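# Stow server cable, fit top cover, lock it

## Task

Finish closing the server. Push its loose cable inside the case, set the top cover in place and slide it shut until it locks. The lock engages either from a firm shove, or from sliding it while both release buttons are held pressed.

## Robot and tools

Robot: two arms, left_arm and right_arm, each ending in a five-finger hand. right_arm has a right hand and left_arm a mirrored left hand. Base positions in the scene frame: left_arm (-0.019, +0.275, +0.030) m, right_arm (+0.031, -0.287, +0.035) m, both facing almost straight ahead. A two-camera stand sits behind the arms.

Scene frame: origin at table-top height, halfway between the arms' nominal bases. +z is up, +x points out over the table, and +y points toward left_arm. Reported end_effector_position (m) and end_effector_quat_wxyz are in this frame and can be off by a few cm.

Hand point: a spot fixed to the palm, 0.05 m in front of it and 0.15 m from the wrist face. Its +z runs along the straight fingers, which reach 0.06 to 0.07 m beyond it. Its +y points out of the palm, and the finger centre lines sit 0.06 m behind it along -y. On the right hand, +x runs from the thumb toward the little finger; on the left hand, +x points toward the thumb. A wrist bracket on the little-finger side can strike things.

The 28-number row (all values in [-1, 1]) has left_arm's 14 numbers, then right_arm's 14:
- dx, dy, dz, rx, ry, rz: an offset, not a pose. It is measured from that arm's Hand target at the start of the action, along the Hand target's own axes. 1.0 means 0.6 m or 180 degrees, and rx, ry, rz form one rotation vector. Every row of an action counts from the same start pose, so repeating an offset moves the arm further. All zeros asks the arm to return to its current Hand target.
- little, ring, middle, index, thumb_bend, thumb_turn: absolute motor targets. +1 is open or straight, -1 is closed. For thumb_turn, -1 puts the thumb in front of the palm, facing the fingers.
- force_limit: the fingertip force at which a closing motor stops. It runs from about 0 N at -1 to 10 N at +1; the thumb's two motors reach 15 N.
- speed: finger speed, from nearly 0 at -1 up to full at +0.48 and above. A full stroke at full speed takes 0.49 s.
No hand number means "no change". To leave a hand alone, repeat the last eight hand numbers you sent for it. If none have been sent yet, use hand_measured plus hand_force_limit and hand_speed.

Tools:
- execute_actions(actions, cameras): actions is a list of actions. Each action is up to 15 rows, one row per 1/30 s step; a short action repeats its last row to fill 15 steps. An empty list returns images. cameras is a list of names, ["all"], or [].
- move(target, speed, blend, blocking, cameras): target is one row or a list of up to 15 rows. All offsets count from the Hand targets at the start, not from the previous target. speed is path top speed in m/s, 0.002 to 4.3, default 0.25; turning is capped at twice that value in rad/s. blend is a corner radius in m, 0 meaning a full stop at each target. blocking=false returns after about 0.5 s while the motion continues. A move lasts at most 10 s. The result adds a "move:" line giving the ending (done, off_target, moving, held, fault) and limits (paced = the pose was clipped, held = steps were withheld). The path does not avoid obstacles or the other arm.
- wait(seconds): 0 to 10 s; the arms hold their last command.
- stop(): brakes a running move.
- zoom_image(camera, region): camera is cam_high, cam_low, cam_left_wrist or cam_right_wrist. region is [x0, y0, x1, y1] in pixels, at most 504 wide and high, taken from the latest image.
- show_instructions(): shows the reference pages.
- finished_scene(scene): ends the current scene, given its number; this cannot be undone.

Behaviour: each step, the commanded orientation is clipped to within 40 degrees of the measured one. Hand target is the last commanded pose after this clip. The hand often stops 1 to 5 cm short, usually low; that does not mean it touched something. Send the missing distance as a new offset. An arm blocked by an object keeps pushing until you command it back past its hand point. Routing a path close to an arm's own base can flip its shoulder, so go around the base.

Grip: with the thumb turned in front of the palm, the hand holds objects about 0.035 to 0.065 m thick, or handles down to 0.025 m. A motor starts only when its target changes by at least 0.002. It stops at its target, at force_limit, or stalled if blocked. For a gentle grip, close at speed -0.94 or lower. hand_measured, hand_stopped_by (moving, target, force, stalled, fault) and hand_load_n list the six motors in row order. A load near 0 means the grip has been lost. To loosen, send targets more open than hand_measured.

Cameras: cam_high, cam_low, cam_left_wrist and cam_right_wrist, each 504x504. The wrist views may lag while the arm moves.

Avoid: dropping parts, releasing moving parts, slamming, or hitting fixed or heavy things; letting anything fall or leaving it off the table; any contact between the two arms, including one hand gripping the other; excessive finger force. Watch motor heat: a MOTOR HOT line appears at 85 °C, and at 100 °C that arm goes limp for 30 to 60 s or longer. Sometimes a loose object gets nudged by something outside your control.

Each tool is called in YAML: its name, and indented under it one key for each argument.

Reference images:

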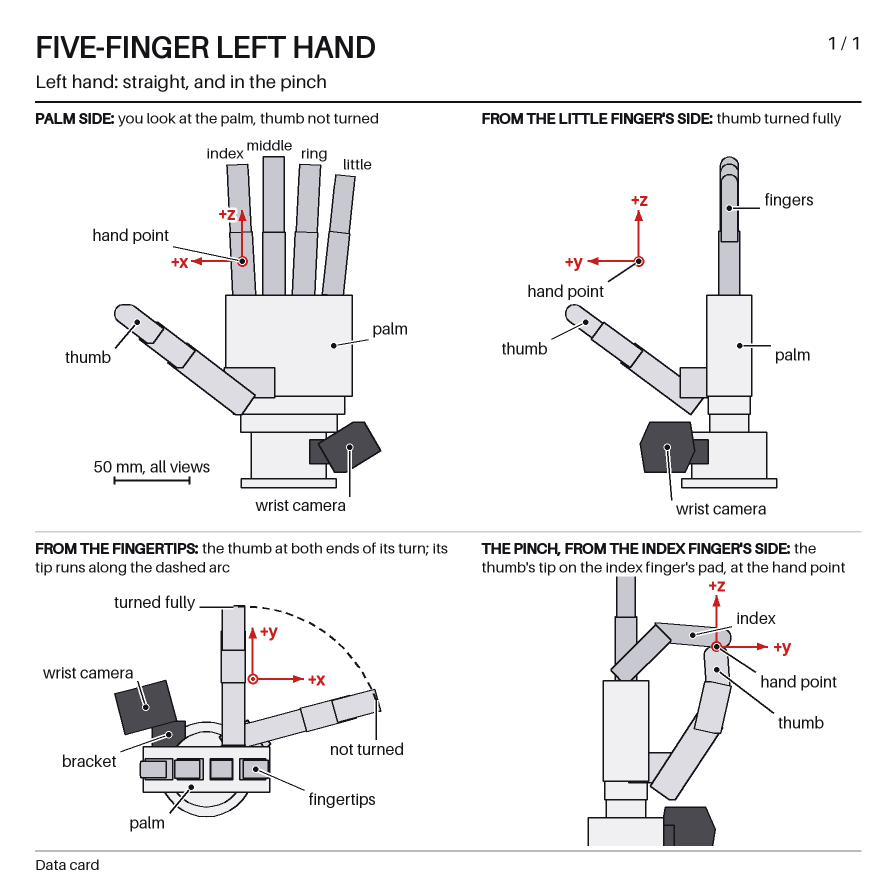

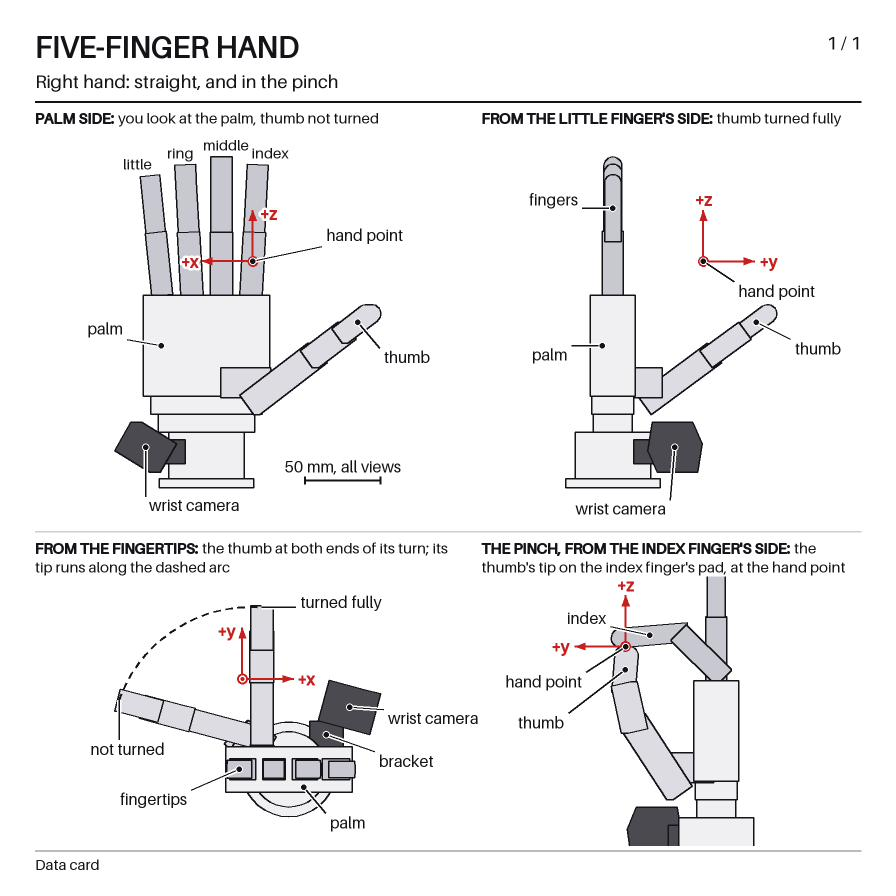

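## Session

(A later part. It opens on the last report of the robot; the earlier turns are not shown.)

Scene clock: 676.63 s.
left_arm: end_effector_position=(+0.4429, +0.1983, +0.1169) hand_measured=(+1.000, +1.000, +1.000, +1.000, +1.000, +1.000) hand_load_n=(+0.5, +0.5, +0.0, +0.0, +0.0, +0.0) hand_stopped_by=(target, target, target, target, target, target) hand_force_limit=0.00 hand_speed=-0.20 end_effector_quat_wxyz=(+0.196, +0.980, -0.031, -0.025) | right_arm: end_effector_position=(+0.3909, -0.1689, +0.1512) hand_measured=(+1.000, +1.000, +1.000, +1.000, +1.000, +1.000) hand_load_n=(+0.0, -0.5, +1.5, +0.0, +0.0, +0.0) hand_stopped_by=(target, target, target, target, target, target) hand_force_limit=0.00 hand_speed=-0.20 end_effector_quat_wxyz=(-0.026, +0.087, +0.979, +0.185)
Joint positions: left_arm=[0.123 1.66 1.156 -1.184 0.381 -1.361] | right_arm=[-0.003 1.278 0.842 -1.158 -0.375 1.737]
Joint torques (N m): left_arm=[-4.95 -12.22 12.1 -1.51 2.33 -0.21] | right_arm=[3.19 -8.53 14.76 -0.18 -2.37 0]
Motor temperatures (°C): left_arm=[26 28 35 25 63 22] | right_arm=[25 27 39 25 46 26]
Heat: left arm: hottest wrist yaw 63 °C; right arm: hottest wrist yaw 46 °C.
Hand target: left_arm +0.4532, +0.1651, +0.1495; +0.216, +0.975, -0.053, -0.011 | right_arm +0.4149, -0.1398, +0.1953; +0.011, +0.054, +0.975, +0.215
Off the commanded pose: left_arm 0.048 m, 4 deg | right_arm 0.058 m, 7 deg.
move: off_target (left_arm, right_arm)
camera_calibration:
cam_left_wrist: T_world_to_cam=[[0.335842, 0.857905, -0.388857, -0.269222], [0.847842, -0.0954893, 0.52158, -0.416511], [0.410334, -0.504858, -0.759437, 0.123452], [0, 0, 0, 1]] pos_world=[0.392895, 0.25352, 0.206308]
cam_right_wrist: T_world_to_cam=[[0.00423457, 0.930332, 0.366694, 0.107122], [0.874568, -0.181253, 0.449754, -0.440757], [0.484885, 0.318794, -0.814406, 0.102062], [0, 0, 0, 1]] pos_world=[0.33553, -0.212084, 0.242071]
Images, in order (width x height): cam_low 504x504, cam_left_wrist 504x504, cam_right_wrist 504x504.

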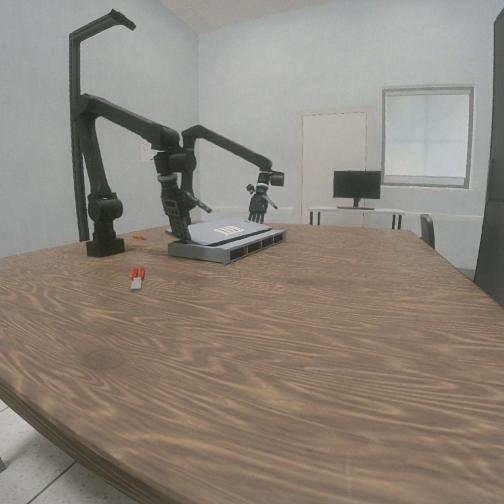

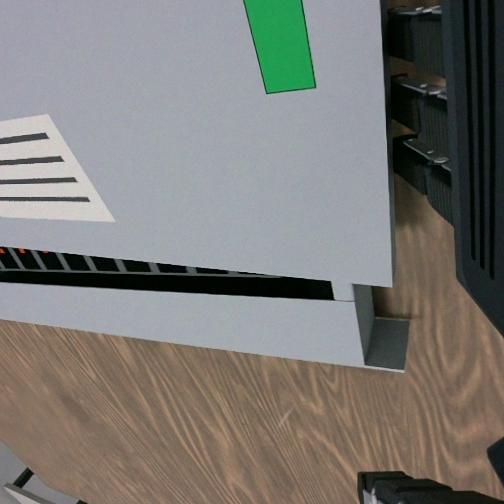

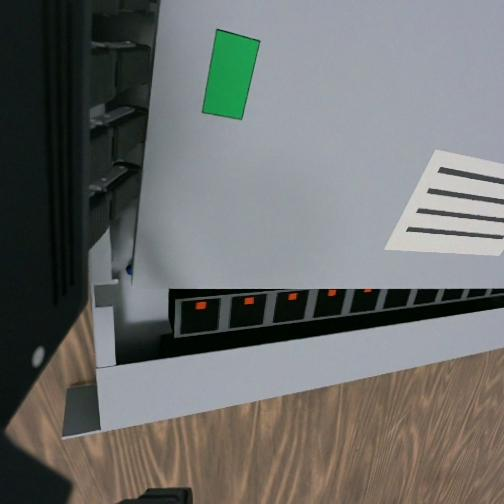

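move:
  target: [0,0,0,0,0,0,1,1,1,1,1,1,0,-0.2,-0.0497,0.012,-0.0128,0,0,0,1,1,1,1,1,1,0,-0.2]
  speed: 0.08
  cameras: ["cam_high","cam_right_wrist","cam_low"]

zoom_image:
  camera: "cam_low"
  region: [150, 170, 300, 280]

zoom_image:
  camera: "cam_high"
  region: [220, 110, 380, 310]

Scene clock: 681.27 s.
left_arm: end_effector_position=(+0.4435, +0.1995, +0.1159) hand_measured=(+1.000, +1.000, +1.000, +1.000, +1.000, +1.000) hand_load_n=(+0.5, +0.5, +0.5, +0.5, +0.0, +0.0) hand_stopped_by=(target, target, target, target, target, target) hand_force_limit=0.00 hand_speed=-0.20 end_effector_quat_wxyz=(+0.193, +0.981, -0.025, -0.027) | right_arm: end_effector_position=(+0.4202, -0.1699, +0.1671) hand_measured=(+1.000, +1.000, +1.000, +1.000, +1.000, +1.000) hand_load_n=(+0.0, +0.0, +2.0, +0.0, +0.0, +0.0) hand_stopped_by=(target, target, target, target, target, target) hand_force_limit=0.00 hand_speed=-0.20 end_effector_quat_wxyz=(-0.018, +0.086, +0.979, +0.183)
Joint positions: left_arm=[0.123 1.66 1.156 -1.184 0.375 -1.375] | right_arm=[-0.003 1.329 0.933 -1.183 -0.37 1.737]
Joint torques (N m): left_arm=[-5.13 -12.04 12.04 -1.61 2.58 -0.08] | right_arm=[2.96 -7.88 15.08 -0.13 -2.51 -0.03]
Motor temperatures (°C): left_arm=[26 28 36 25 64 22] | right_arm=[25 27 40 25 48 26]
Heat: left arm: hottest wrist yaw 64 °C; right arm: hottest wrist yaw 48 °C.
Hand target: left_arm +0.4532, +0.1651, +0.1495; +0.216, +0.975, -0.053, -0.011 | right_arm +0.4450, -0.1398, +0.2053; +0.011, +0.054, +0.975, +0.215
Off the commanded pose: left_arm 0.049 m, 5 deg | right_arm 0.055 m, 6 deg.
move: off_target (left_arm, right_arm)
camera_calibration:
cam_right_wrist: T_world_to_cam=[[-0.00150745, 0.932062, 0.362295, 0.105574], [0.86742, -0.179051, 0.464246, -0.472835], [0.497575, 0.314962, -0.808219, 0.0940337], [0, 0, 0, 1]] pos_world=[0.363517, -0.21268, 0.257263]
Images, in order (width x height): cam_high 504x504, cam_low 504x504, cam_right_wrist 504x504.

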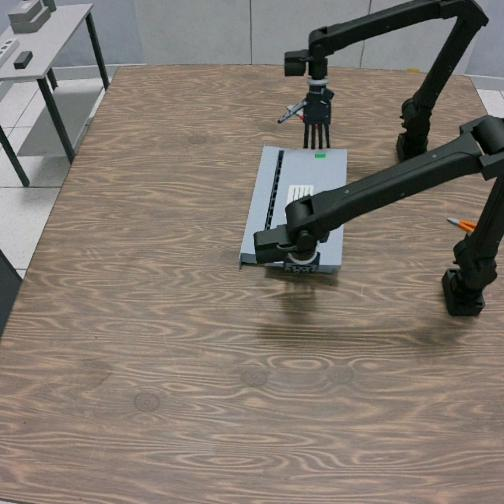

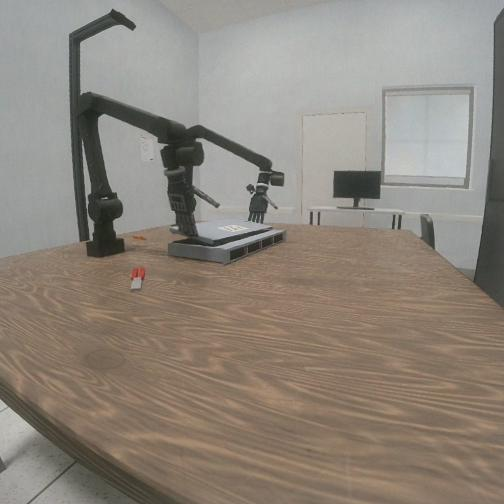

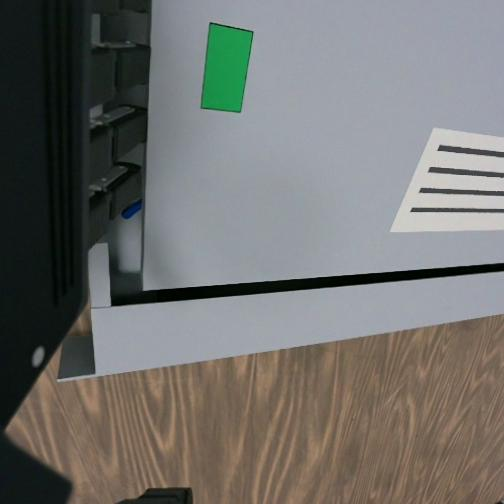

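Scaled by 3.360 from the camera's 504x504 image, which has a finer 720x720 frame.

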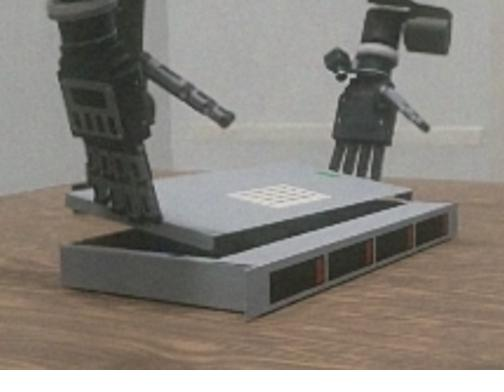

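Scaled by 2.520 from the camera's 504x504 image, which has a finer 720x720 frame.

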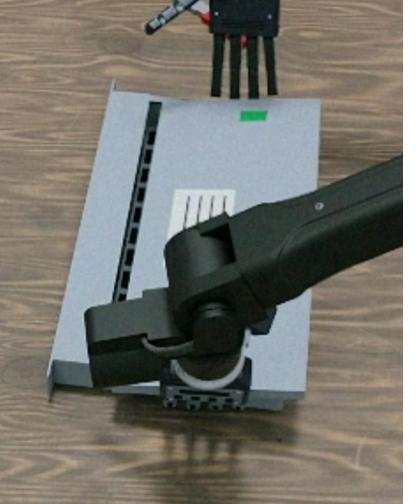

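move:
  target: [0,0.053,0.0247,0,0,0,1,1,1,1,1,1,0,-0.2,0,-0.0455,-0.0212,0,0,0,1,1,1,1,1,1,0,-0.2]
  speed: 0.05
  cameras: ["cam_high","cam_right_wrist","cam_low"]

zoom_image:
  camera: "cam_low"
  region: [150, 170, 300, 280]

zoom_image:
  camera: "cam_high"
  region: [220, 110, 380, 310]

Scene clock: 686.20 s.
left_arm: end_effector_position=(+0.4451, +0.1756, +0.1206) hand_measured=(+1.000, +1.000, +1.000, +1.000, +1.000, +1.000) hand_load_n=(+0.5, +1.5, +0.5, +0.0, +0.0, +0.0) hand_stopped_by=(target, target, target, target, target, target) hand_force_limit=0.00 hand_speed=-0.20 end_effector_quat_wxyz=(+0.189, +0.981, -0.023, -0.028) | right_arm: end_effector_position=(+0.4197, -0.1932, +0.1696) hand_measured=(+1.000, +1.000, +1.000, +1.000, +1.000, +1.000) hand_load_n=(+0.0, +0.0, +2.0, +0.0, -0.5, -0.5) hand_stopped_by=(target, target, target, target, target, target) hand_force_limit=0.00 hand_speed=-0.20 end_effector_quat_wxyz=(-0.015, +0.083, +0.980, +0.179)
Joint positions: left_arm=[0.066 1.646 1.156 -1.175 0.373 -1.439] | right_arm=[-0.067 1.329 0.943 -1.212 -0.361 1.663]
Joint torques (N m): left_arm=[-6.24 -12.34 10.28 -0.46 2.88 -0.23] | right_arm=[1.44 -7.88 14.38 -0.5 -2.92 -0.17]
Motor temperatures (°C): left_arm=[26 29 36 25 65 22] | right_arm=[25 27 40 25 49 26]
Heat: left arm: hottest wrist yaw 65 °C; right arm: hottest wrist yaw 49 °C.
Hand target: left_arm +0.4495, +0.1303, +0.1496; +0.216, +0.975, -0.053, -0.011 | right_arm +0.4418, -0.1697, +0.2054; +0.011, +0.054, +0.975, +0.215
Off the commanded pose: left_arm 0.054 m, 5 deg | right_arm 0.048 m, 6 deg.
move: off_target (left_arm, right_arm)
camera_calibration:
cam_right_wrist: T_world_to_cam=[[-0.00835852, 0.934968, 0.354633, 0.131167], [0.865276, -0.171001, 0.471228, -0.476456], [0.501226, 0.310794, -0.807577, 0.101244], [0, 0, 0, 1]] pos_world=[0.362617, -0.235577, 0.259766]
Images, in order (width x height): cam_high 504x504, cam_low 504x504, cam_right_wrist 504x504.

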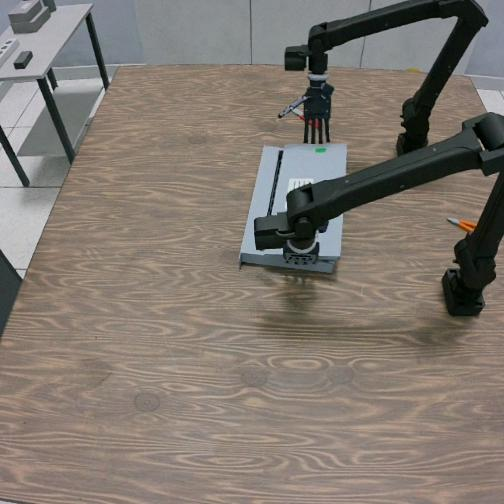

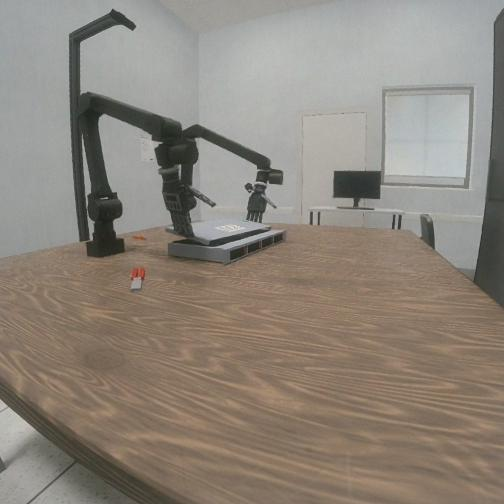

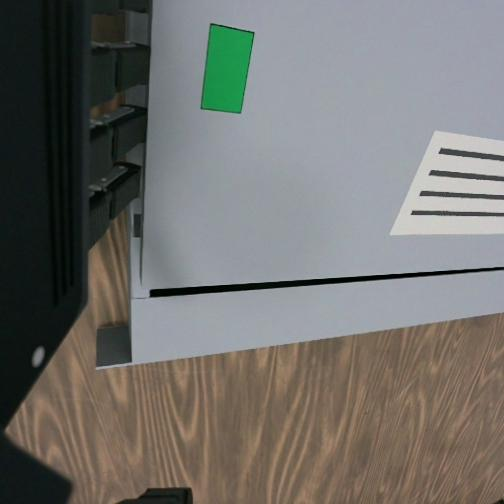

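Scaled by 3.360 from the camera's 504x504 image, which has a finer 720x720 frame.

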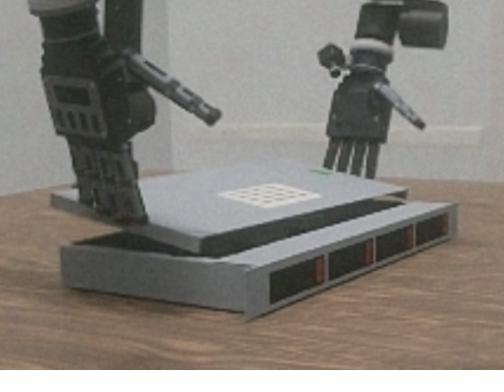

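Scaled by 2.520 from the camera's 504x504 image, which has a finer 720x720 frame.

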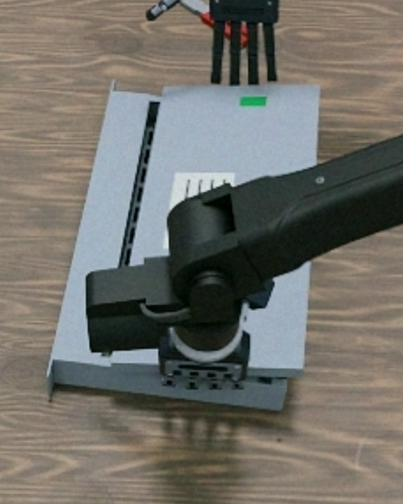

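move:
  target: [0,0.0258,0.012,0,0,0,1,1,1,1,1,1,0,-0.2,0,-0.0182,-0.0085,0,0,0,1,1,1,1,1,1,0,-0.2]
  speed: 0.05
  cameras: ["cam_left_wrist","cam_right_wrist"]

zoom_image:
  camera: "cam_right_wrist"
  region: [90, 180, 240, 370]

zoom_image:
  camera: "cam_left_wrist"
  region: [240, 180, 440, 400]

Scene clock: 700.73 s.
left_arm: end_effector_position=(+0.4457, +0.1729, +0.1199) hand_measured=(+1.000, +1.000, +1.000, +1.000, +1.000, +1.000) hand_load_n=(+0.5, +1.0, +1.0, +0.0, +0.0, +0.0) hand_stopped_by=(target, target, target, target, target, target) hand_force_limit=0.00 hand_speed=-0.20 end_effector_quat_wxyz=(+0.177, +0.984, -0.018, -0.028) | right_arm: end_effector_position=(+0.4199, -0.1963, +0.1735) hand_measured=(+1.000, +1.000, +1.000, +1.000, +1.000, +1.000) hand_load_n=(+0.0, +0.0, +1.5, +0.0, +0.0, -0.5) hand_stopped_by=(target, target, target, target, target, target) hand_force_limit=0.00 hand_speed=-0.20 end_effector_quat_wxyz=(-0.013, +0.075, +0.979, +0.189)
Joint positions: left_arm=[0.051 1.641 1.156 -1.172 0.351 -1.466] | right_arm=[-0.086 1.331 0.949 -1.221 -0.379 1.628]
Joint torques (N m): left_arm=[-7.41 -12.57 9.54 -0.03 3.79 -0.33] | right_arm=[0.32 -7.94 14.11 -0.69 -2.29 -0.12]
Motor temperatures (°C): left_arm=[26 29 37 25 69 22] | right_arm=[25 27 42 25 54 26]
Heat: left arm: hottest wrist yaw 69 °C; right arm: hottest wrist yaw 54 °C.
Hand target: left_arm +0.4476, +0.1132, +0.1494; +0.216, +0.975, -0.053, -0.011 | right_arm +0.4404, -0.1817, +0.2053; +0.011, +0.054, +0.975, +0.215
Off the commanded pose: left_arm 0.067 m, 6 deg | right_arm 0.041 m, 5 deg.
move: off_target (left_arm, right_arm)
camera_calibration:
cam_left_wrist: T_world_to_cam=[[0.312095, 0.880021, -0.357993, -0.244181], [0.855098, -0.0959909, 0.509502, -0.424608], [0.414009, -0.465132, -0.782463, 0.106083], [0, 0, 0, 1]] pos_world=[0.39537, 0.223469, 0.21193]
cam_right_wrist: T_world_to_cam=[[-0.0247553, 0.928103, 0.371499, 0.135196], [0.863581, -0.167349, 0.475628, -0.478263], [0.503601, 0.332594, -0.79735, 0.106714], [0, 0, 0, 1]] pos_world=[0.362625, -0.241005, 0.262338]
Images, in order (width x height): cam_left_wrist 504x504, cam_right_wrist 504x504.

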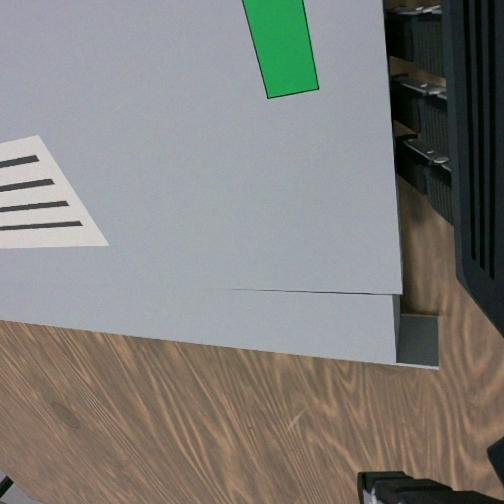

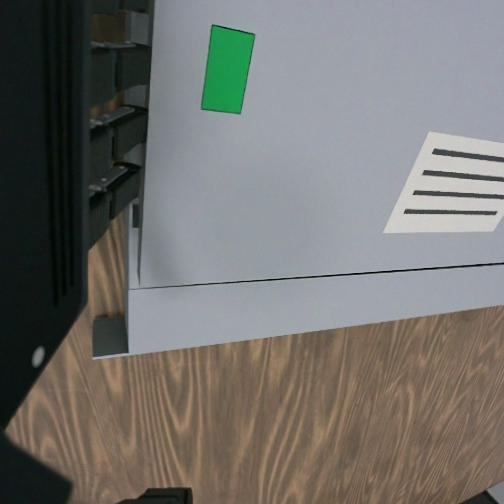

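Scaled by 2.653 from the camera's 504x504 image, which has a finer 720x720 frame.

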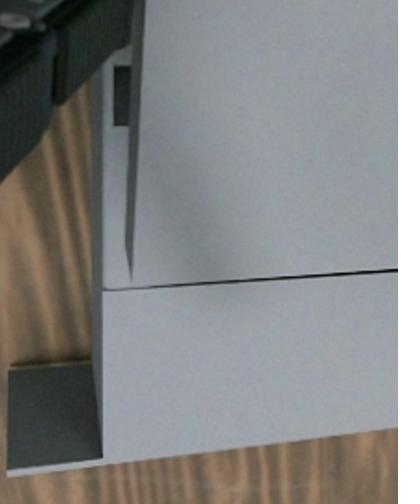

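Scaled by 2.291 from the camera's 504x504 image, which has a finer 720x720 frame.

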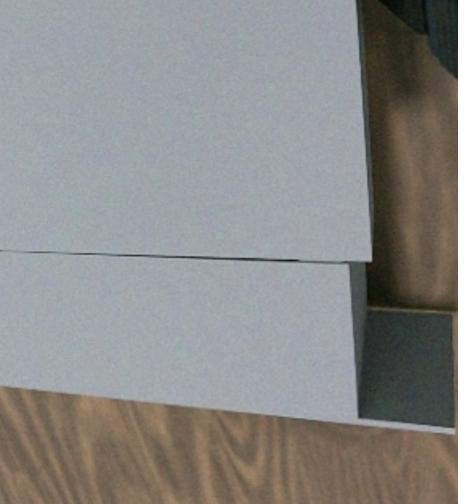

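move:
  target: [0,0.018,0.0084,0,0,0,1,1,1,1,1,1,0,-0.2,0,-0.012,-0.0056,0,0,0,1,1,1,1,1,1,0,-0.2]
  speed: 0.05
  cameras: ["cam_left_wrist","cam_right_wrist"]

zoom_image:
  camera: "cam_right_wrist"
  region: [90, 180, 240, 370]

zoom_image:
  camera: "cam_left_wrist"
  region: [240, 180, 440, 400]

Scene clock: 719.63 s.
left_arm: end_effector_position=(+0.4475, +0.1716, +0.1196) hand_measured=(+1.000, +1.000, +1.000, +1.000, +1.000, +1.000) hand_load_n=(+0.0, +1.0, +2.0, +0.0, +0.0, +0.0) hand_stopped_by=(target, target, target, target, target, target) hand_force_limit=0.00 hand_speed=-0.20 end_effector_quat_wxyz=(+0.169, +0.985, -0.010, -0.028) | right_arm: end_effector_position=(+0.4179, -0.1987, +0.1742) hand_measured=(+1.000, +1.000, +1.000, +1.000, +1.000, +1.000) hand_load_n=(+0.0, +0.0, +1.0, +0.0, +0.0, +0.0) hand_stopped_by=(target, target, target, target, target, target) hand_force_limit=0.00 hand_speed=-0.20 end_effector_quat_wxyz=(-0.015, +0.071, +0.978, +0.195)
Joint positions: left_arm=[0.042 1.636 1.156 -1.167 0.336 -1.494] | right_arm=[-0.099 1.333 0.949 -1.231 -0.39 1.604]
Joint torques (N m): left_arm=[-8.53 -12.4 9.03 0.17 4.38 -0.33] | right_arm=[-0.32 -7.88 14.22 -0.72 -1.88 -0.14]
Motor temperatures (°C): left_arm=[26 30 37 25 79 22] | right_arm=[25 27 44 25 53 26]
Heat: left arm: hottest wrist yaw 79 °C; right arm: hottest wrist yaw 53 °C.
Hand target: left_arm +0.4463, +0.1014, +0.1496; +0.216, +0.975, -0.053, -0.011 | right_arm +0.4395, -0.1896, +0.2054; +0.011, +0.054, +0.975, +0.215
Off the commanded pose: left_arm 0.076 m, 8 deg | right_arm 0.039 m, 4 deg.
move: off_target (left_arm, right_arm)
camera_calibration:
cam_left_wrist: T_world_to_cam=[[0.298111, 0.890528, -0.343641, -0.241002], [0.85704, -0.0912141, 0.507111, -0.427456], [0.420252, -0.44569, -0.790411, 0.0993008], [0, 0, 0, 1]] pos_world=[0.396461, 0.219886, 0.212438]
cam_right_wrist: T_world_to_cam=[[-0.0315754, 0.923169, 0.383095, 0.13699], [0.865673, -0.166332, 0.47217, -0.477384], [0.499614, 0.346544, -0.79391, 0.112984], [0, 0, 0, 1]] pos_world=[0.361135, -0.245023, 0.262626]
Images, in order (width x height): cam_left_wrist 504x504, cam_right_wrist 504x504.

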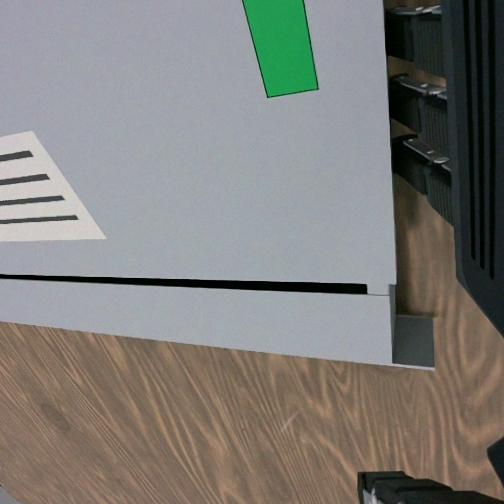

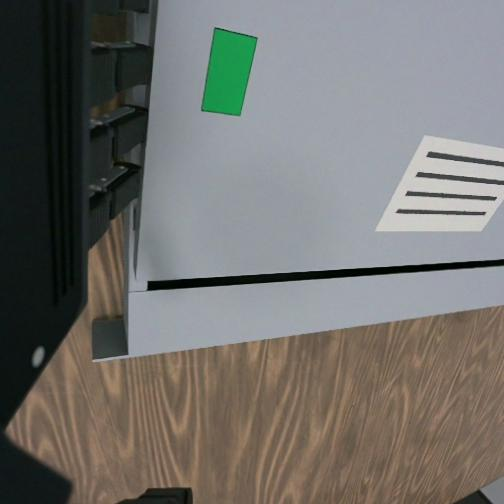

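Scaled by 2.653 from the camera's 504x504 image, which has a finer 720x720 frame.

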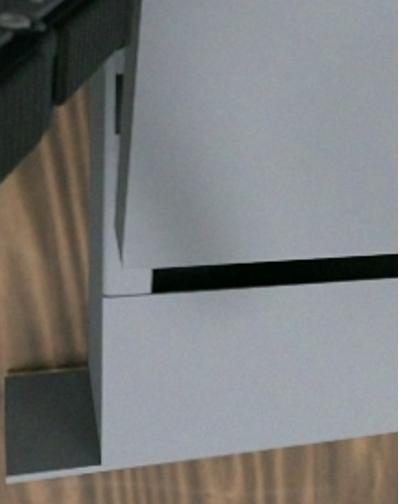

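Scaled by 2.291 from the camera's 504x504 image, which has a finer 720x720 frame.

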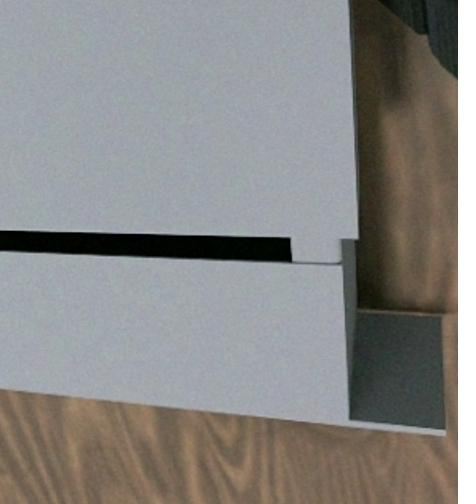

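move:
  target: [-0.0054,-0.0556,0.0017,0,0,0,1,1,1,1,1,1,0,-0.2,-0.005,-0.0242,0.053,0,0,0,1,1,1,1,1,1,0,-0.2]
  speed: 0.05
  cameras: ["cam_left_wrist","cam_right_wrist"]

zoom_image:
  camera: "cam_right_wrist"
  region: [90, 180, 240, 370]

zoom_image:
  camera: "cam_left_wrist"
  region: [240, 180, 440, 400]

Scene clock: 727.80 s.
left_arm: end_effector_position=(+0.4459, +0.1732, +0.1200) hand_measured=(+1.000, +1.000, +1.000, +1.000, +1.000, +1.000) hand_load_n=(+0.0, +1.0, +1.5, +0.0, +0.0, +0.0) hand_stopped_by=(target, target, target, target, target, target) hand_force_limit=0.00 hand_speed=-0.20 end_effector_quat_wxyz=(+0.177, +0.984, -0.019, -0.022) | right_arm: end_effector_position=(+0.4345, -0.1997, +0.1590) hand_measured=(+1.000, +1.000, +1.000, +1.000, +1.000, +1.000) hand_load_n=(+0.0, +0.0, +1.0, +0.0, +0.0, +0.0) hand_stopped_by=(target, target, target, target, target, target) hand_force_limit=0.00 hand_speed=-0.20 end_effector_quat_wxyz=(-0.003, +0.068, +0.978, +0.197)
Joint positions: left_arm=[0.052 1.635 1.148 -1.158 0.352 -1.465] | right_arm=[-0.1 1.383 0.949 -1.159 -0.396 1.601]
Joint torques (N m): left_arm=[-4.95 -10.87 8.64 0.39 3.58 0.08] | right_arm=[-0.09 -8.53 9.63 0.44 -1.68 -0.1]
Motor temperatures (°C): left_arm=[27 30 37 25 84 22] | right_arm=[25 27 44 25 52 26]
Heat: left arm: hottest wrist yaw 84 °C; right arm: hottest wrist yaw 52 °C.
Hand target: left_arm +0.4462, +0.1313, +0.1344; +0.216, +0.975, -0.053, -0.011 | right_arm +0.4425, -0.1897, +0.1705; +0.011, +0.054, +0.975, +0.216
Off the commanded pose: left_arm 0.044 m, 6 deg | right_arm 0.017 m, 3 deg.
move: off_target (left_arm, right_arm)
camera_calibration:
cam_left_wrist: T_world_to_cam=[[0.316309, 0.879716, -0.355032, -0.246661], [0.848812, -0.0953251, 0.520031, -0.423316], [0.423636, -0.465846, -0.776866, 0.101381], [0, 0, 0, 1]] pos_world=[0.394388, 0.223867, 0.211324]
cam_right_wrist: T_world_to_cam=[[-0.0422144, 0.921679, 0.38565, 0.148156], [0.854332, -0.166827, 0.492225, -0.483136], [0.51801, 0.350252, -0.780377, 0.0835815], [0, 0, 0, 1]] pos_world=[0.375717, -0.246427, 0.245901]
Images, in order (width x height): cam_left_wrist 504x504, cam_right_wrist 504x504.

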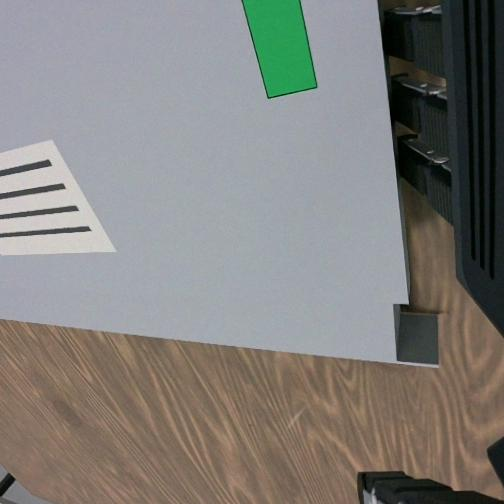

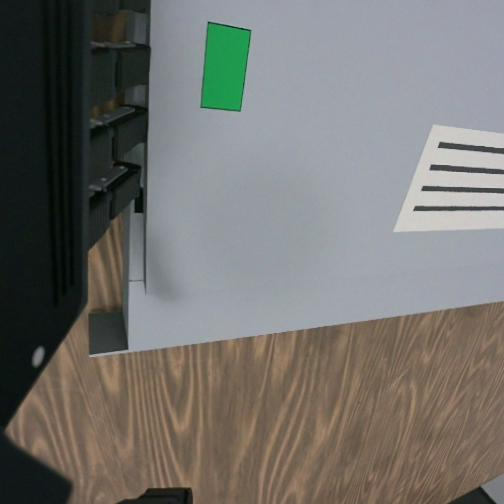

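Scaled by 2.653 from the camera's 504x504 image, which has a finer 720x720 frame.

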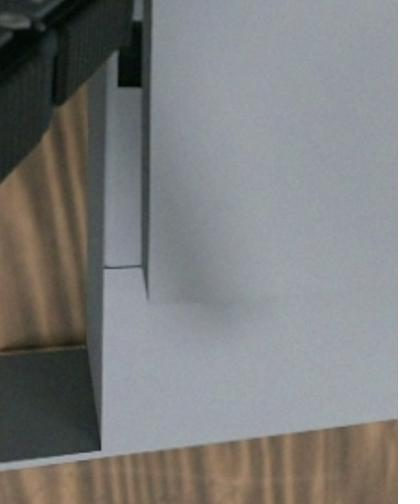

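Scaled by 2.291 from the camera's 504x504 image, which has a finer 720x720 frame.

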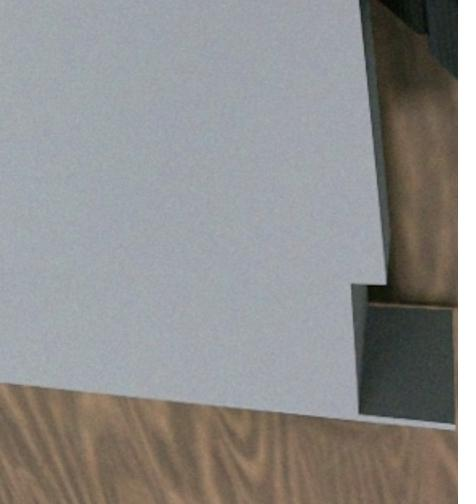

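move:
  target:
    - [0,0.0106,0.0226,0,0,0,1,1,1,1,1,1,0,-0.2,0,0,0,0,0,0,1,1,1,1,1,1,0,-0.2]
    - [-0.0144,-0.1095,-0.0334,0,0,0,1,1,1,1,1,1,0,-0.2,0,0,0,0,0,0,1,1,1,1,1,1,0,-0.2]
  speed: [0.05,0.06]
  cameras: ["cam_left_wrist","cam_high","cam_low"]

zoom_image:
  camera: "cam_high"
  region: [220, 110, 380, 310]

zoom_image:
  camera: "cam_low"
  region: [150, 170, 300, 280]

Scene clock: 746.50 s.
left_arm: end_effector_position=(+0.4349, +0.1965, +0.1192) hand_measured=(+1.000, +1.000, +1.000, +1.000, +1.000, +1.000) hand_load_n=(+0.0, +0.0, +0.0, +0.0, -0.5, +0.0) hand_stopped_by=(target, target, target, target, target, target) hand_force_limit=0.00 hand_speed=-0.20 end_effector_quat_wxyz=(+0.216, +0.975, -0.048, -0.017) | right_arm: end_effector_position=(+0.4355, -0.1940, +0.1637) hand_measured=(+1.000, +1.000, +1.000, +1.000, +1.000, +1.000) hand_load_n=(+0.0, +0.0, +0.0, +0.0, +0.0, +0.0) hand_stopped_by=(target, target, target, target, target, target) hand_force_limit=0.00 hand_speed=-0.20 end_effector_quat_wxyz=(-0.002, +0.067, +0.974, +0.215)
Joint positions: left_arm=[0.137 1.651 1.133 -1.175 0.421 -1.309] | right_arm=[-0.099 1.383 0.949 -1.157 -0.432 1.6]
Joint torques (N m): left_arm=[-0.5 -9.35 10.92 -0.69 0.41 0.05] | right_arm=[-0.15 -8.47 9.65 0.39 -0.38 -0.08]
Motor temperatures (°C): left_arm=[26 30 36 25 81 22] | right_arm=[25 26 42 25 49 26]
Heat: left arm: hottest wrist yaw 81 °C; right arm: hottest wrist yaw 49 °C.
Hand target: left_arm +0.4449, +0.2000, +0.1248; +0.216, +0.975, -0.053, -0.011 | right_arm +0.4425, -0.1898, +0.1703; +0.011, +0.054, +0.975, +0.215
Off the commanded pose: left_arm 0.012 m, 1 deg | right_arm 0.011 m, 2 deg.
move: off_target (left_arm, right_arm)
camera_calibration:
cam_left_wrist: T_world_to_cam=[[0.368382, 0.830098, -0.418607, -0.269307], [0.834344, -0.0965816, 0.542717, -0.40756], [0.410078, -0.549189, -0.728167, 0.1327], [0, 0, 0, 1]] pos_world=[0.384836, 0.257066, 0.205083]
Images, in order (width x height): cam_high 504x504, cam_low 504x504, cam_left_wrist 504x504.

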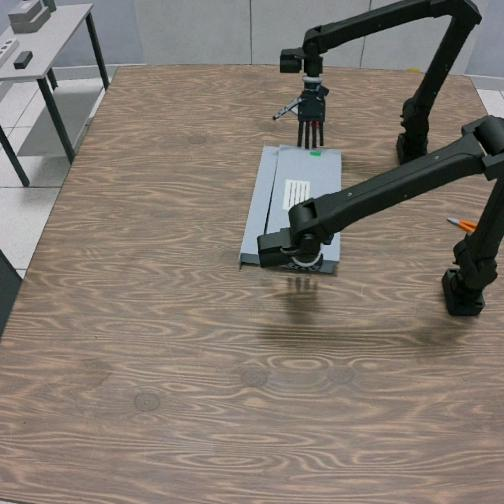

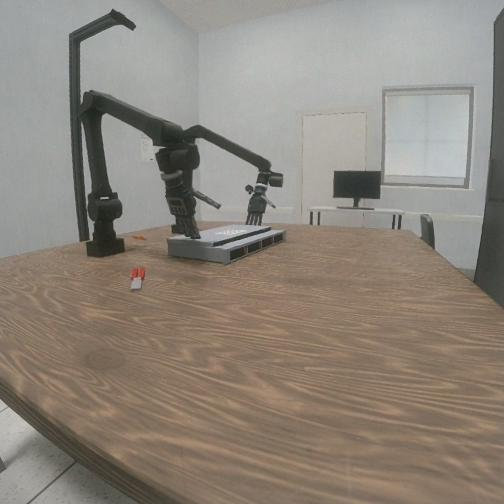

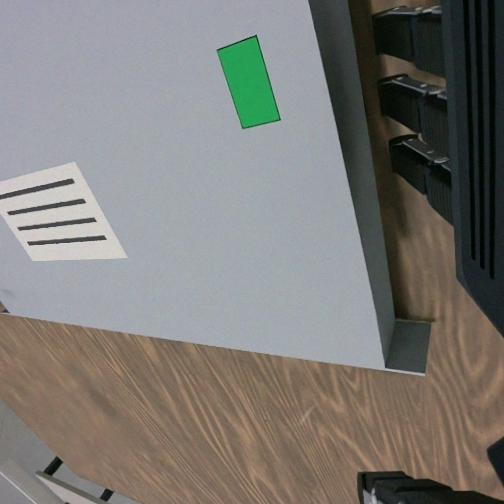

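Scaled by 2.520 from the camera's 504x504 image, which has a finer 720x720 frame.

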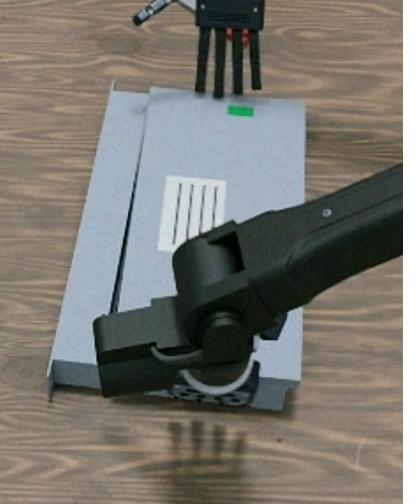

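Scaled by 3.360 from the camera's 504x504 image, which has a finer 720x720 frame.

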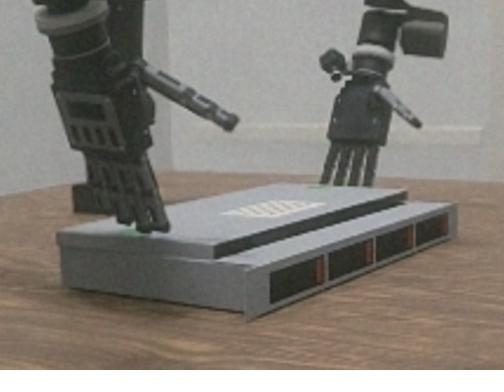

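move:
  target:
    - [0,0,0,0,0,0,1,1,1,1,1,1,0,-0.2,0.0177,-0.0313,0.015,0,0,0,1,1,1,1,1,1,0,-0.2]
    - [0,0,0,0,0,0,1,1,1,1,1,1,0,-0.2,0.0207,-0.0058,0.0268,0,0,0,1,1,1,1,1,1,0,-0.2]
  speed: [0.08,0.05]
  cameras: ["cam_right_wrist","cam_low"]

zoom_image:
  camera: "cam_right_wrist"
  region: [90, 180, 240, 370]

zoom_image:
  camera: "cam_low"
  region: [160, 200, 250, 270]

Scene clock: 760.20 s.
left_arm: end_effector_position=(+0.4349, +0.1965, +0.1192) hand_measured=(+1.000, +1.000, +1.000, +1.000, +1.000, +1.000) hand_load_n=(+0.0, +0.0, +0.0, +0.0, +0.0, +0.0) hand_stopped_by=(target, target, target, target, target, target) hand_force_limit=0.00 hand_speed=-0.20 end_effector_quat_wxyz=(+0.216, +0.975, -0.048, -0.017) | right_arm: end_effector_position=(+0.4350, -0.1926, +0.1620) hand_measured=(+1.000, +1.000, +1.000, +1.000, +1.000, +1.000) hand_load_n=(+0.0, +0.0, +0.0, +0.0, +0.0, +0.0) hand_stopped_by=(target, target, target, target, target, target) hand_force_limit=0.00 hand_speed=-0.20 end_effector_quat_wxyz=(+0.017, +0.057, +0.975, +0.216)
Joint positions: left_arm=[0.137 1.651 1.133 -1.175 0.421 -1.308] | right_arm=[-0.098 1.367 0.922 -1.111 -0.436 1.589]
Joint torques (N m): left_arm=[-0.67 -9.23 10.97 -0.69 0.4 0.08] | right_arm=[0.67 -8 6.89 0.68 -0.23 0.11]
Motor temperatures (°C): left_arm=[26 29 36 25 69 22] | right_arm=[25 26 41 25 46 26]
Heat: left arm: hottest wrist yaw 69 °C; right arm: hottest wrist yaw 46 °C.
Hand target: left_arm +0.4449, +0.2000, +0.1248; +0.216, +0.975, -0.053, -0.011 | right_arm +0.4306, -0.1846, +0.1544; +0.011, +0.053, +0.975, +0.216
Off the commanded pose: left_arm 0.012 m, 1 deg | right_arm 0.012 m, 1 deg.
move: off_target (left_arm, right_arm)
camera_calibration:
cam_right_wrist: T_world_to_cam=[[-0.071799, 0.906868, 0.415253, 0.145656], [0.833077, -0.174412, 0.52494, -0.481281], [0.548477, 0.383628, -0.742969, 0.0702046], [0, 0, 0, 1]] pos_world=[0.372896, -0.242965, 0.244319]
Images, in order (width x height): cam_low 504x504, cam_right_wrist 504x504.

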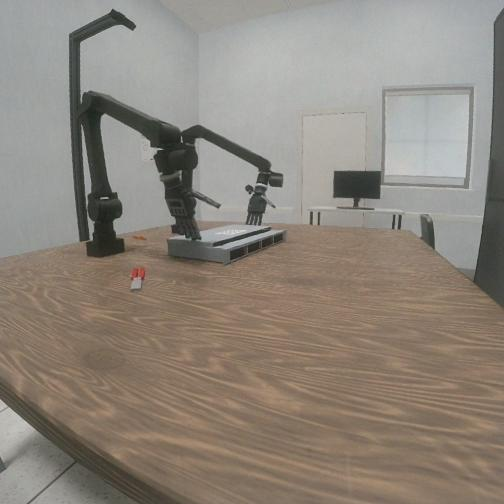

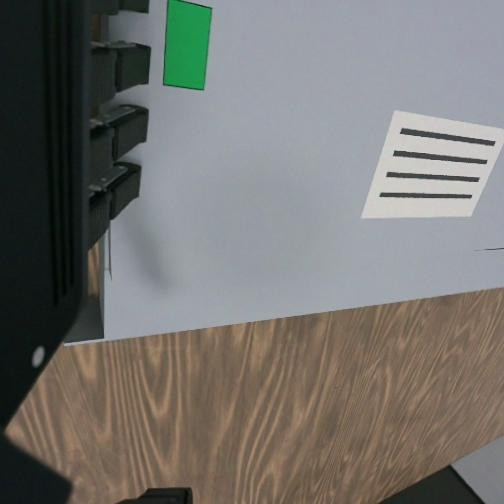

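Scaled by 2.653 from the camera's 504x504 image, which has a finer 720x720 frame.

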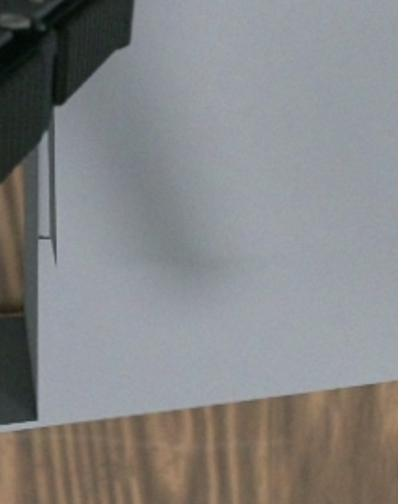

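Scaled by 5.600 from the camera's 504x504 image, which has a finer 720x720 frame.

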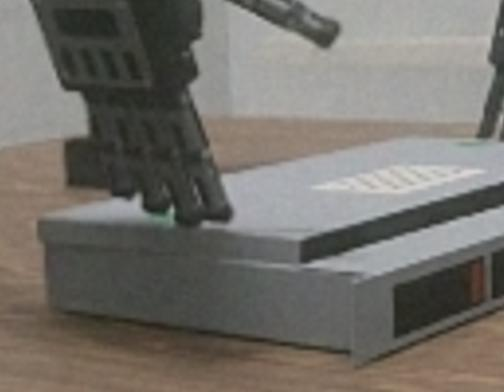

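move:
  target:
    - [0,0,0,0,0,0,1,1,1,1,1,1,0,-0.2,0,-0.0106,0.0227,0,0,0,1,1,1,1,1,1,0,-0.2]
    - [0,0,0,0,0,0,1,1,1,1,1,1,0,-0.2,0.0414,-0.0146,0.0208,0,0,0,1,1,1,1,1,1,0,-0.2]
  speed: [0.08,0.04]
  cameras: ["cam_right_wrist","cam_high"]

zoom_image:
  camera: "cam_right_wrist"
  region: [60, 180, 240, 370]

zoom_image:
  camera: "cam_high"
  region: [220, 110, 380, 310]

Scene clock: 769.40 s.
left_arm: end_effector_position=(+0.4349, +0.1965, +0.1192) hand_measured=(+1.000, +1.000, +1.000, +1.000, +1.000, +1.000) hand_load_n=(+0.5, +0.0, +0.0, +0.0, +0.0, +0.0) hand_stopped_by=(target, target, target, target, target, target) hand_force_limit=0.00 hand_speed=-0.20 end_effector_quat_wxyz=(+0.216, +0.975, -0.048, -0.017) | right_arm: end_effector_position=(+0.4260, -0.1917, +0.1625) hand_measured=(+1.000, +1.000, +1.000, +1.000, +1.000, +1.000) hand_load_n=(+0.0, +0.0, +0.0, +0.0, +0.0, +0.0) hand_stopped_by=(target, target, target, target, target, target) hand_force_limit=0.00 hand_speed=-0.20 end_effector_quat_wxyz=(+0.047, +0.051, +0.974, +0.214)
Joint positions: left_arm=[0.137 1.651 1.133 -1.175 0.421 -1.308] | right_arm=[-0.098 1.308 0.861 -1.046 -0.436 1.59]
Joint torques (N m): left_arm=[-0.73 -9.17 10.99 -0.75 0.42 0.09] | right_arm=[0.09 -6.42 4.97 -0.38 -0.21 0.05]
Motor temperatures (°C): left_arm=[26 29 37 25 65 22] | right_arm=[25 27 40 25 45 26]
Heat: left arm: hottest wrist yaw 65 °C; right arm: hottest wrist yaw 45 °C.
Hand target: left_arm +0.4449, +0.2000, +0.1248; +0.216, +0.975, -0.053, -0.011 | right_arm +0.4056, -0.1846, +0.1394; +0.011, +0.054, +0.975, +0.215
Off the commanded pose: left_arm 0.012 m, 1 deg | right_arm 0.032 m, 4 deg.
move: off_target (left_arm, right_arm)
camera_calibration:
cam_right_wrist: T_world_to_cam=[[-0.0964662, 0.909714, 0.403875, 0.156964], [0.798875, -0.171273, 0.576597, -0.467109], [0.593711, 0.378268, -0.710225, 0.0496044], [0, 0, 0, 1]] pos_world=[0.358852, -0.241559, 0.24117]
Images, in order (width x height): cam_high 504x504, cam_right_wrist 504x504.

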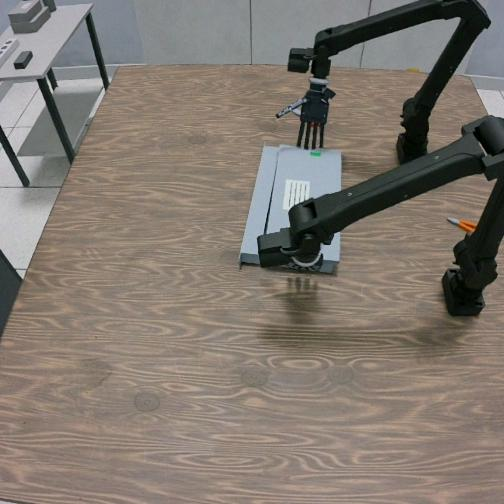

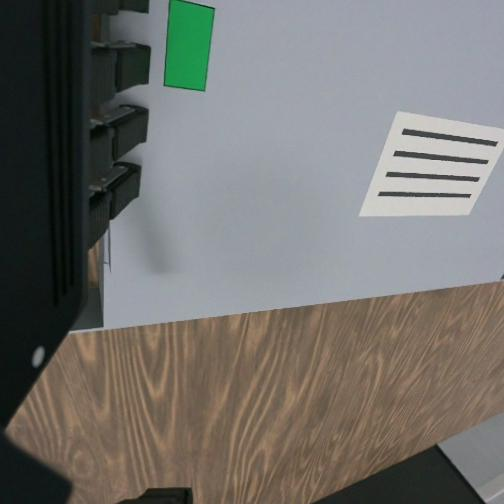

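Scaled by 2.653 from the camera's 504x504 image, which has a finer 720x720 frame.

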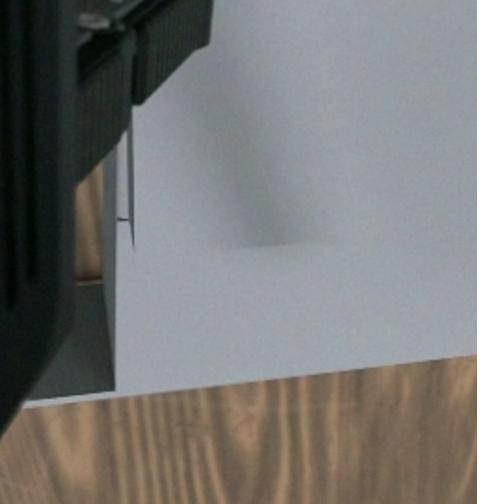

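Scaled by 2.520 from the camera's 504x504 image, which has a finer 720x720 frame.

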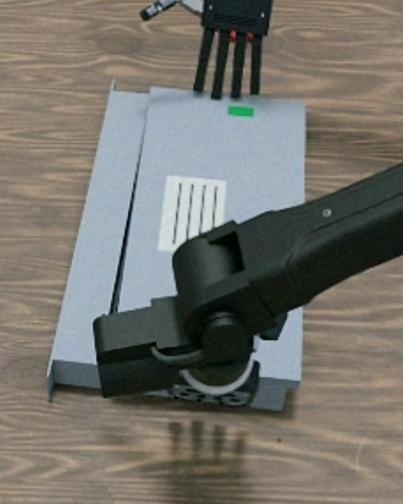

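move:
  target:
    - [0,0,0,0,0,0,1,1,1,1,1,1,0,-0.2,-0.0248,0.0368,-0.0942,0,0,0,1,1,1,1,1,1,0,-0.2]
    - [0,0,0,0,0,0,1,1,1,1,1,1,0,-0.2,-0.1483,0.118,-0.038,0.1043,0.1155,-0.5259,1,1,1,1,1,1,0,-0.2]
  speed: [0.1,0.2]
  cameras: ["cam_right_wrist","cam_low"]

zoom_image:
  camera: "cam_low"
  region: [150, 170, 300, 280]

Scene clock: 801.17 s.
left_arm: end_effector_position=(+0.4349, +0.1965, +0.1192) hand_measured=(+1.000, +1.000, +1.000, +1.000, +1.000, +1.000) hand_load_n=(+0.0, +0.0, +0.0, +0.0, +0.0, +0.5) hand_stopped_by=(target, target, target, target, target, target) hand_force_limit=0.00 hand_speed=-0.20 end_effector_quat_wxyz=(+0.216, +0.975, -0.048, -0.017) | right_arm: end_effector_position=(+0.4840, -0.1475, +0.1787) hand_measured=(+1.000, +1.000, +1.000, +1.000, +1.000, +1.000) hand_load_n=(+0.0, +0.0, +0.0, +0.0, -0.5, +0.0) hand_stopped_by=(target, target, target, target, target, target) hand_force_limit=0.00 hand_speed=-0.20 end_effector_quat_wxyz=(+0.012, +0.699, -0.715, -0.010)
Joint positions: left_arm=[0.137 1.651 1.133 -1.175 0.421 -1.308] | right_arm=[0.211 1.756 1.544 -1.39 -0.004 0.229]
Joint torques (N m): left_arm=[-0.79 -9.35 10.95 -0.75 0.41 0.08] | right_arm=[-0.09 -12.98 13.75 -0.43 0.19 -0.07]
Motor temperatures (°C): left_arm=[26 28 38 25 59 22] | right_arm=[25 26 38 25 43 26]
Heat: left arm: hottest wrist yaw 59 °C; right arm: hottest wrist yaw 43 °C.
Hand target: left_arm +0.4449, +0.2000, +0.1248; +0.216, +0.975, -0.053, -0.011 | right_arm +0.5000, -0.1402, +0.1897; +0.000, +0.707, -0.707, +0.000
Off the commanded pose: left_arm 0.012 m, 1 deg | right_arm 0.021 m, 2 deg.
move: off_target (left_arm, right_arm)
camera_calibration:
cam_right_wrist: T_world_to_cam=[[-0.98746, -0.154532, 0.0322997, 0.456381], [-0.117584, 0.856435, 0.502686, 0.0930471], [-0.105343, 0.492584, -0.863866, 0.392632], [0, 0, 0, 1]] pos_world=[0.50296, -0.202568, 0.277667]
Images, in order (width x height): cam_low 504x504, cam_right_wrist 504x504.

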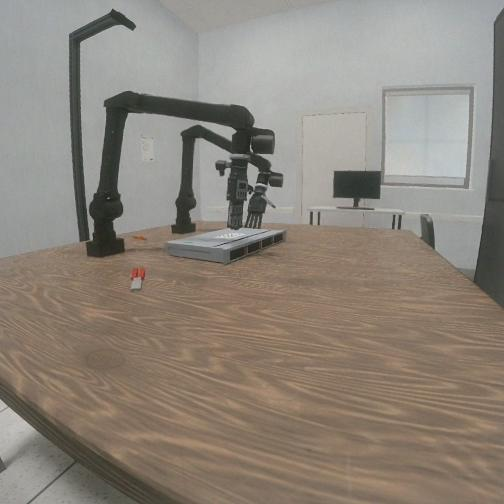

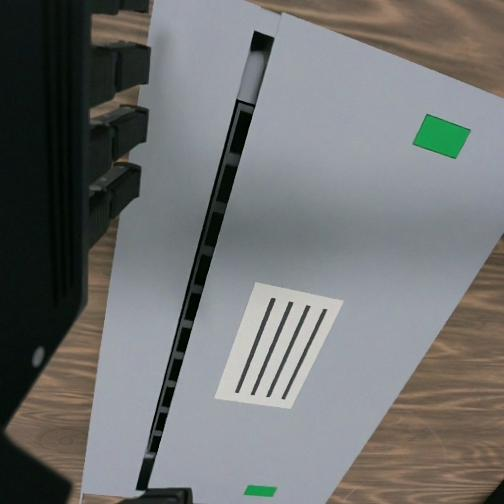

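Scaled by 3.360 from the camera's 504x504 image, which has a finer 720x720 frame.

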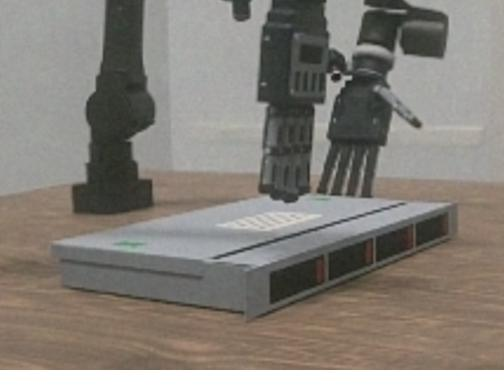

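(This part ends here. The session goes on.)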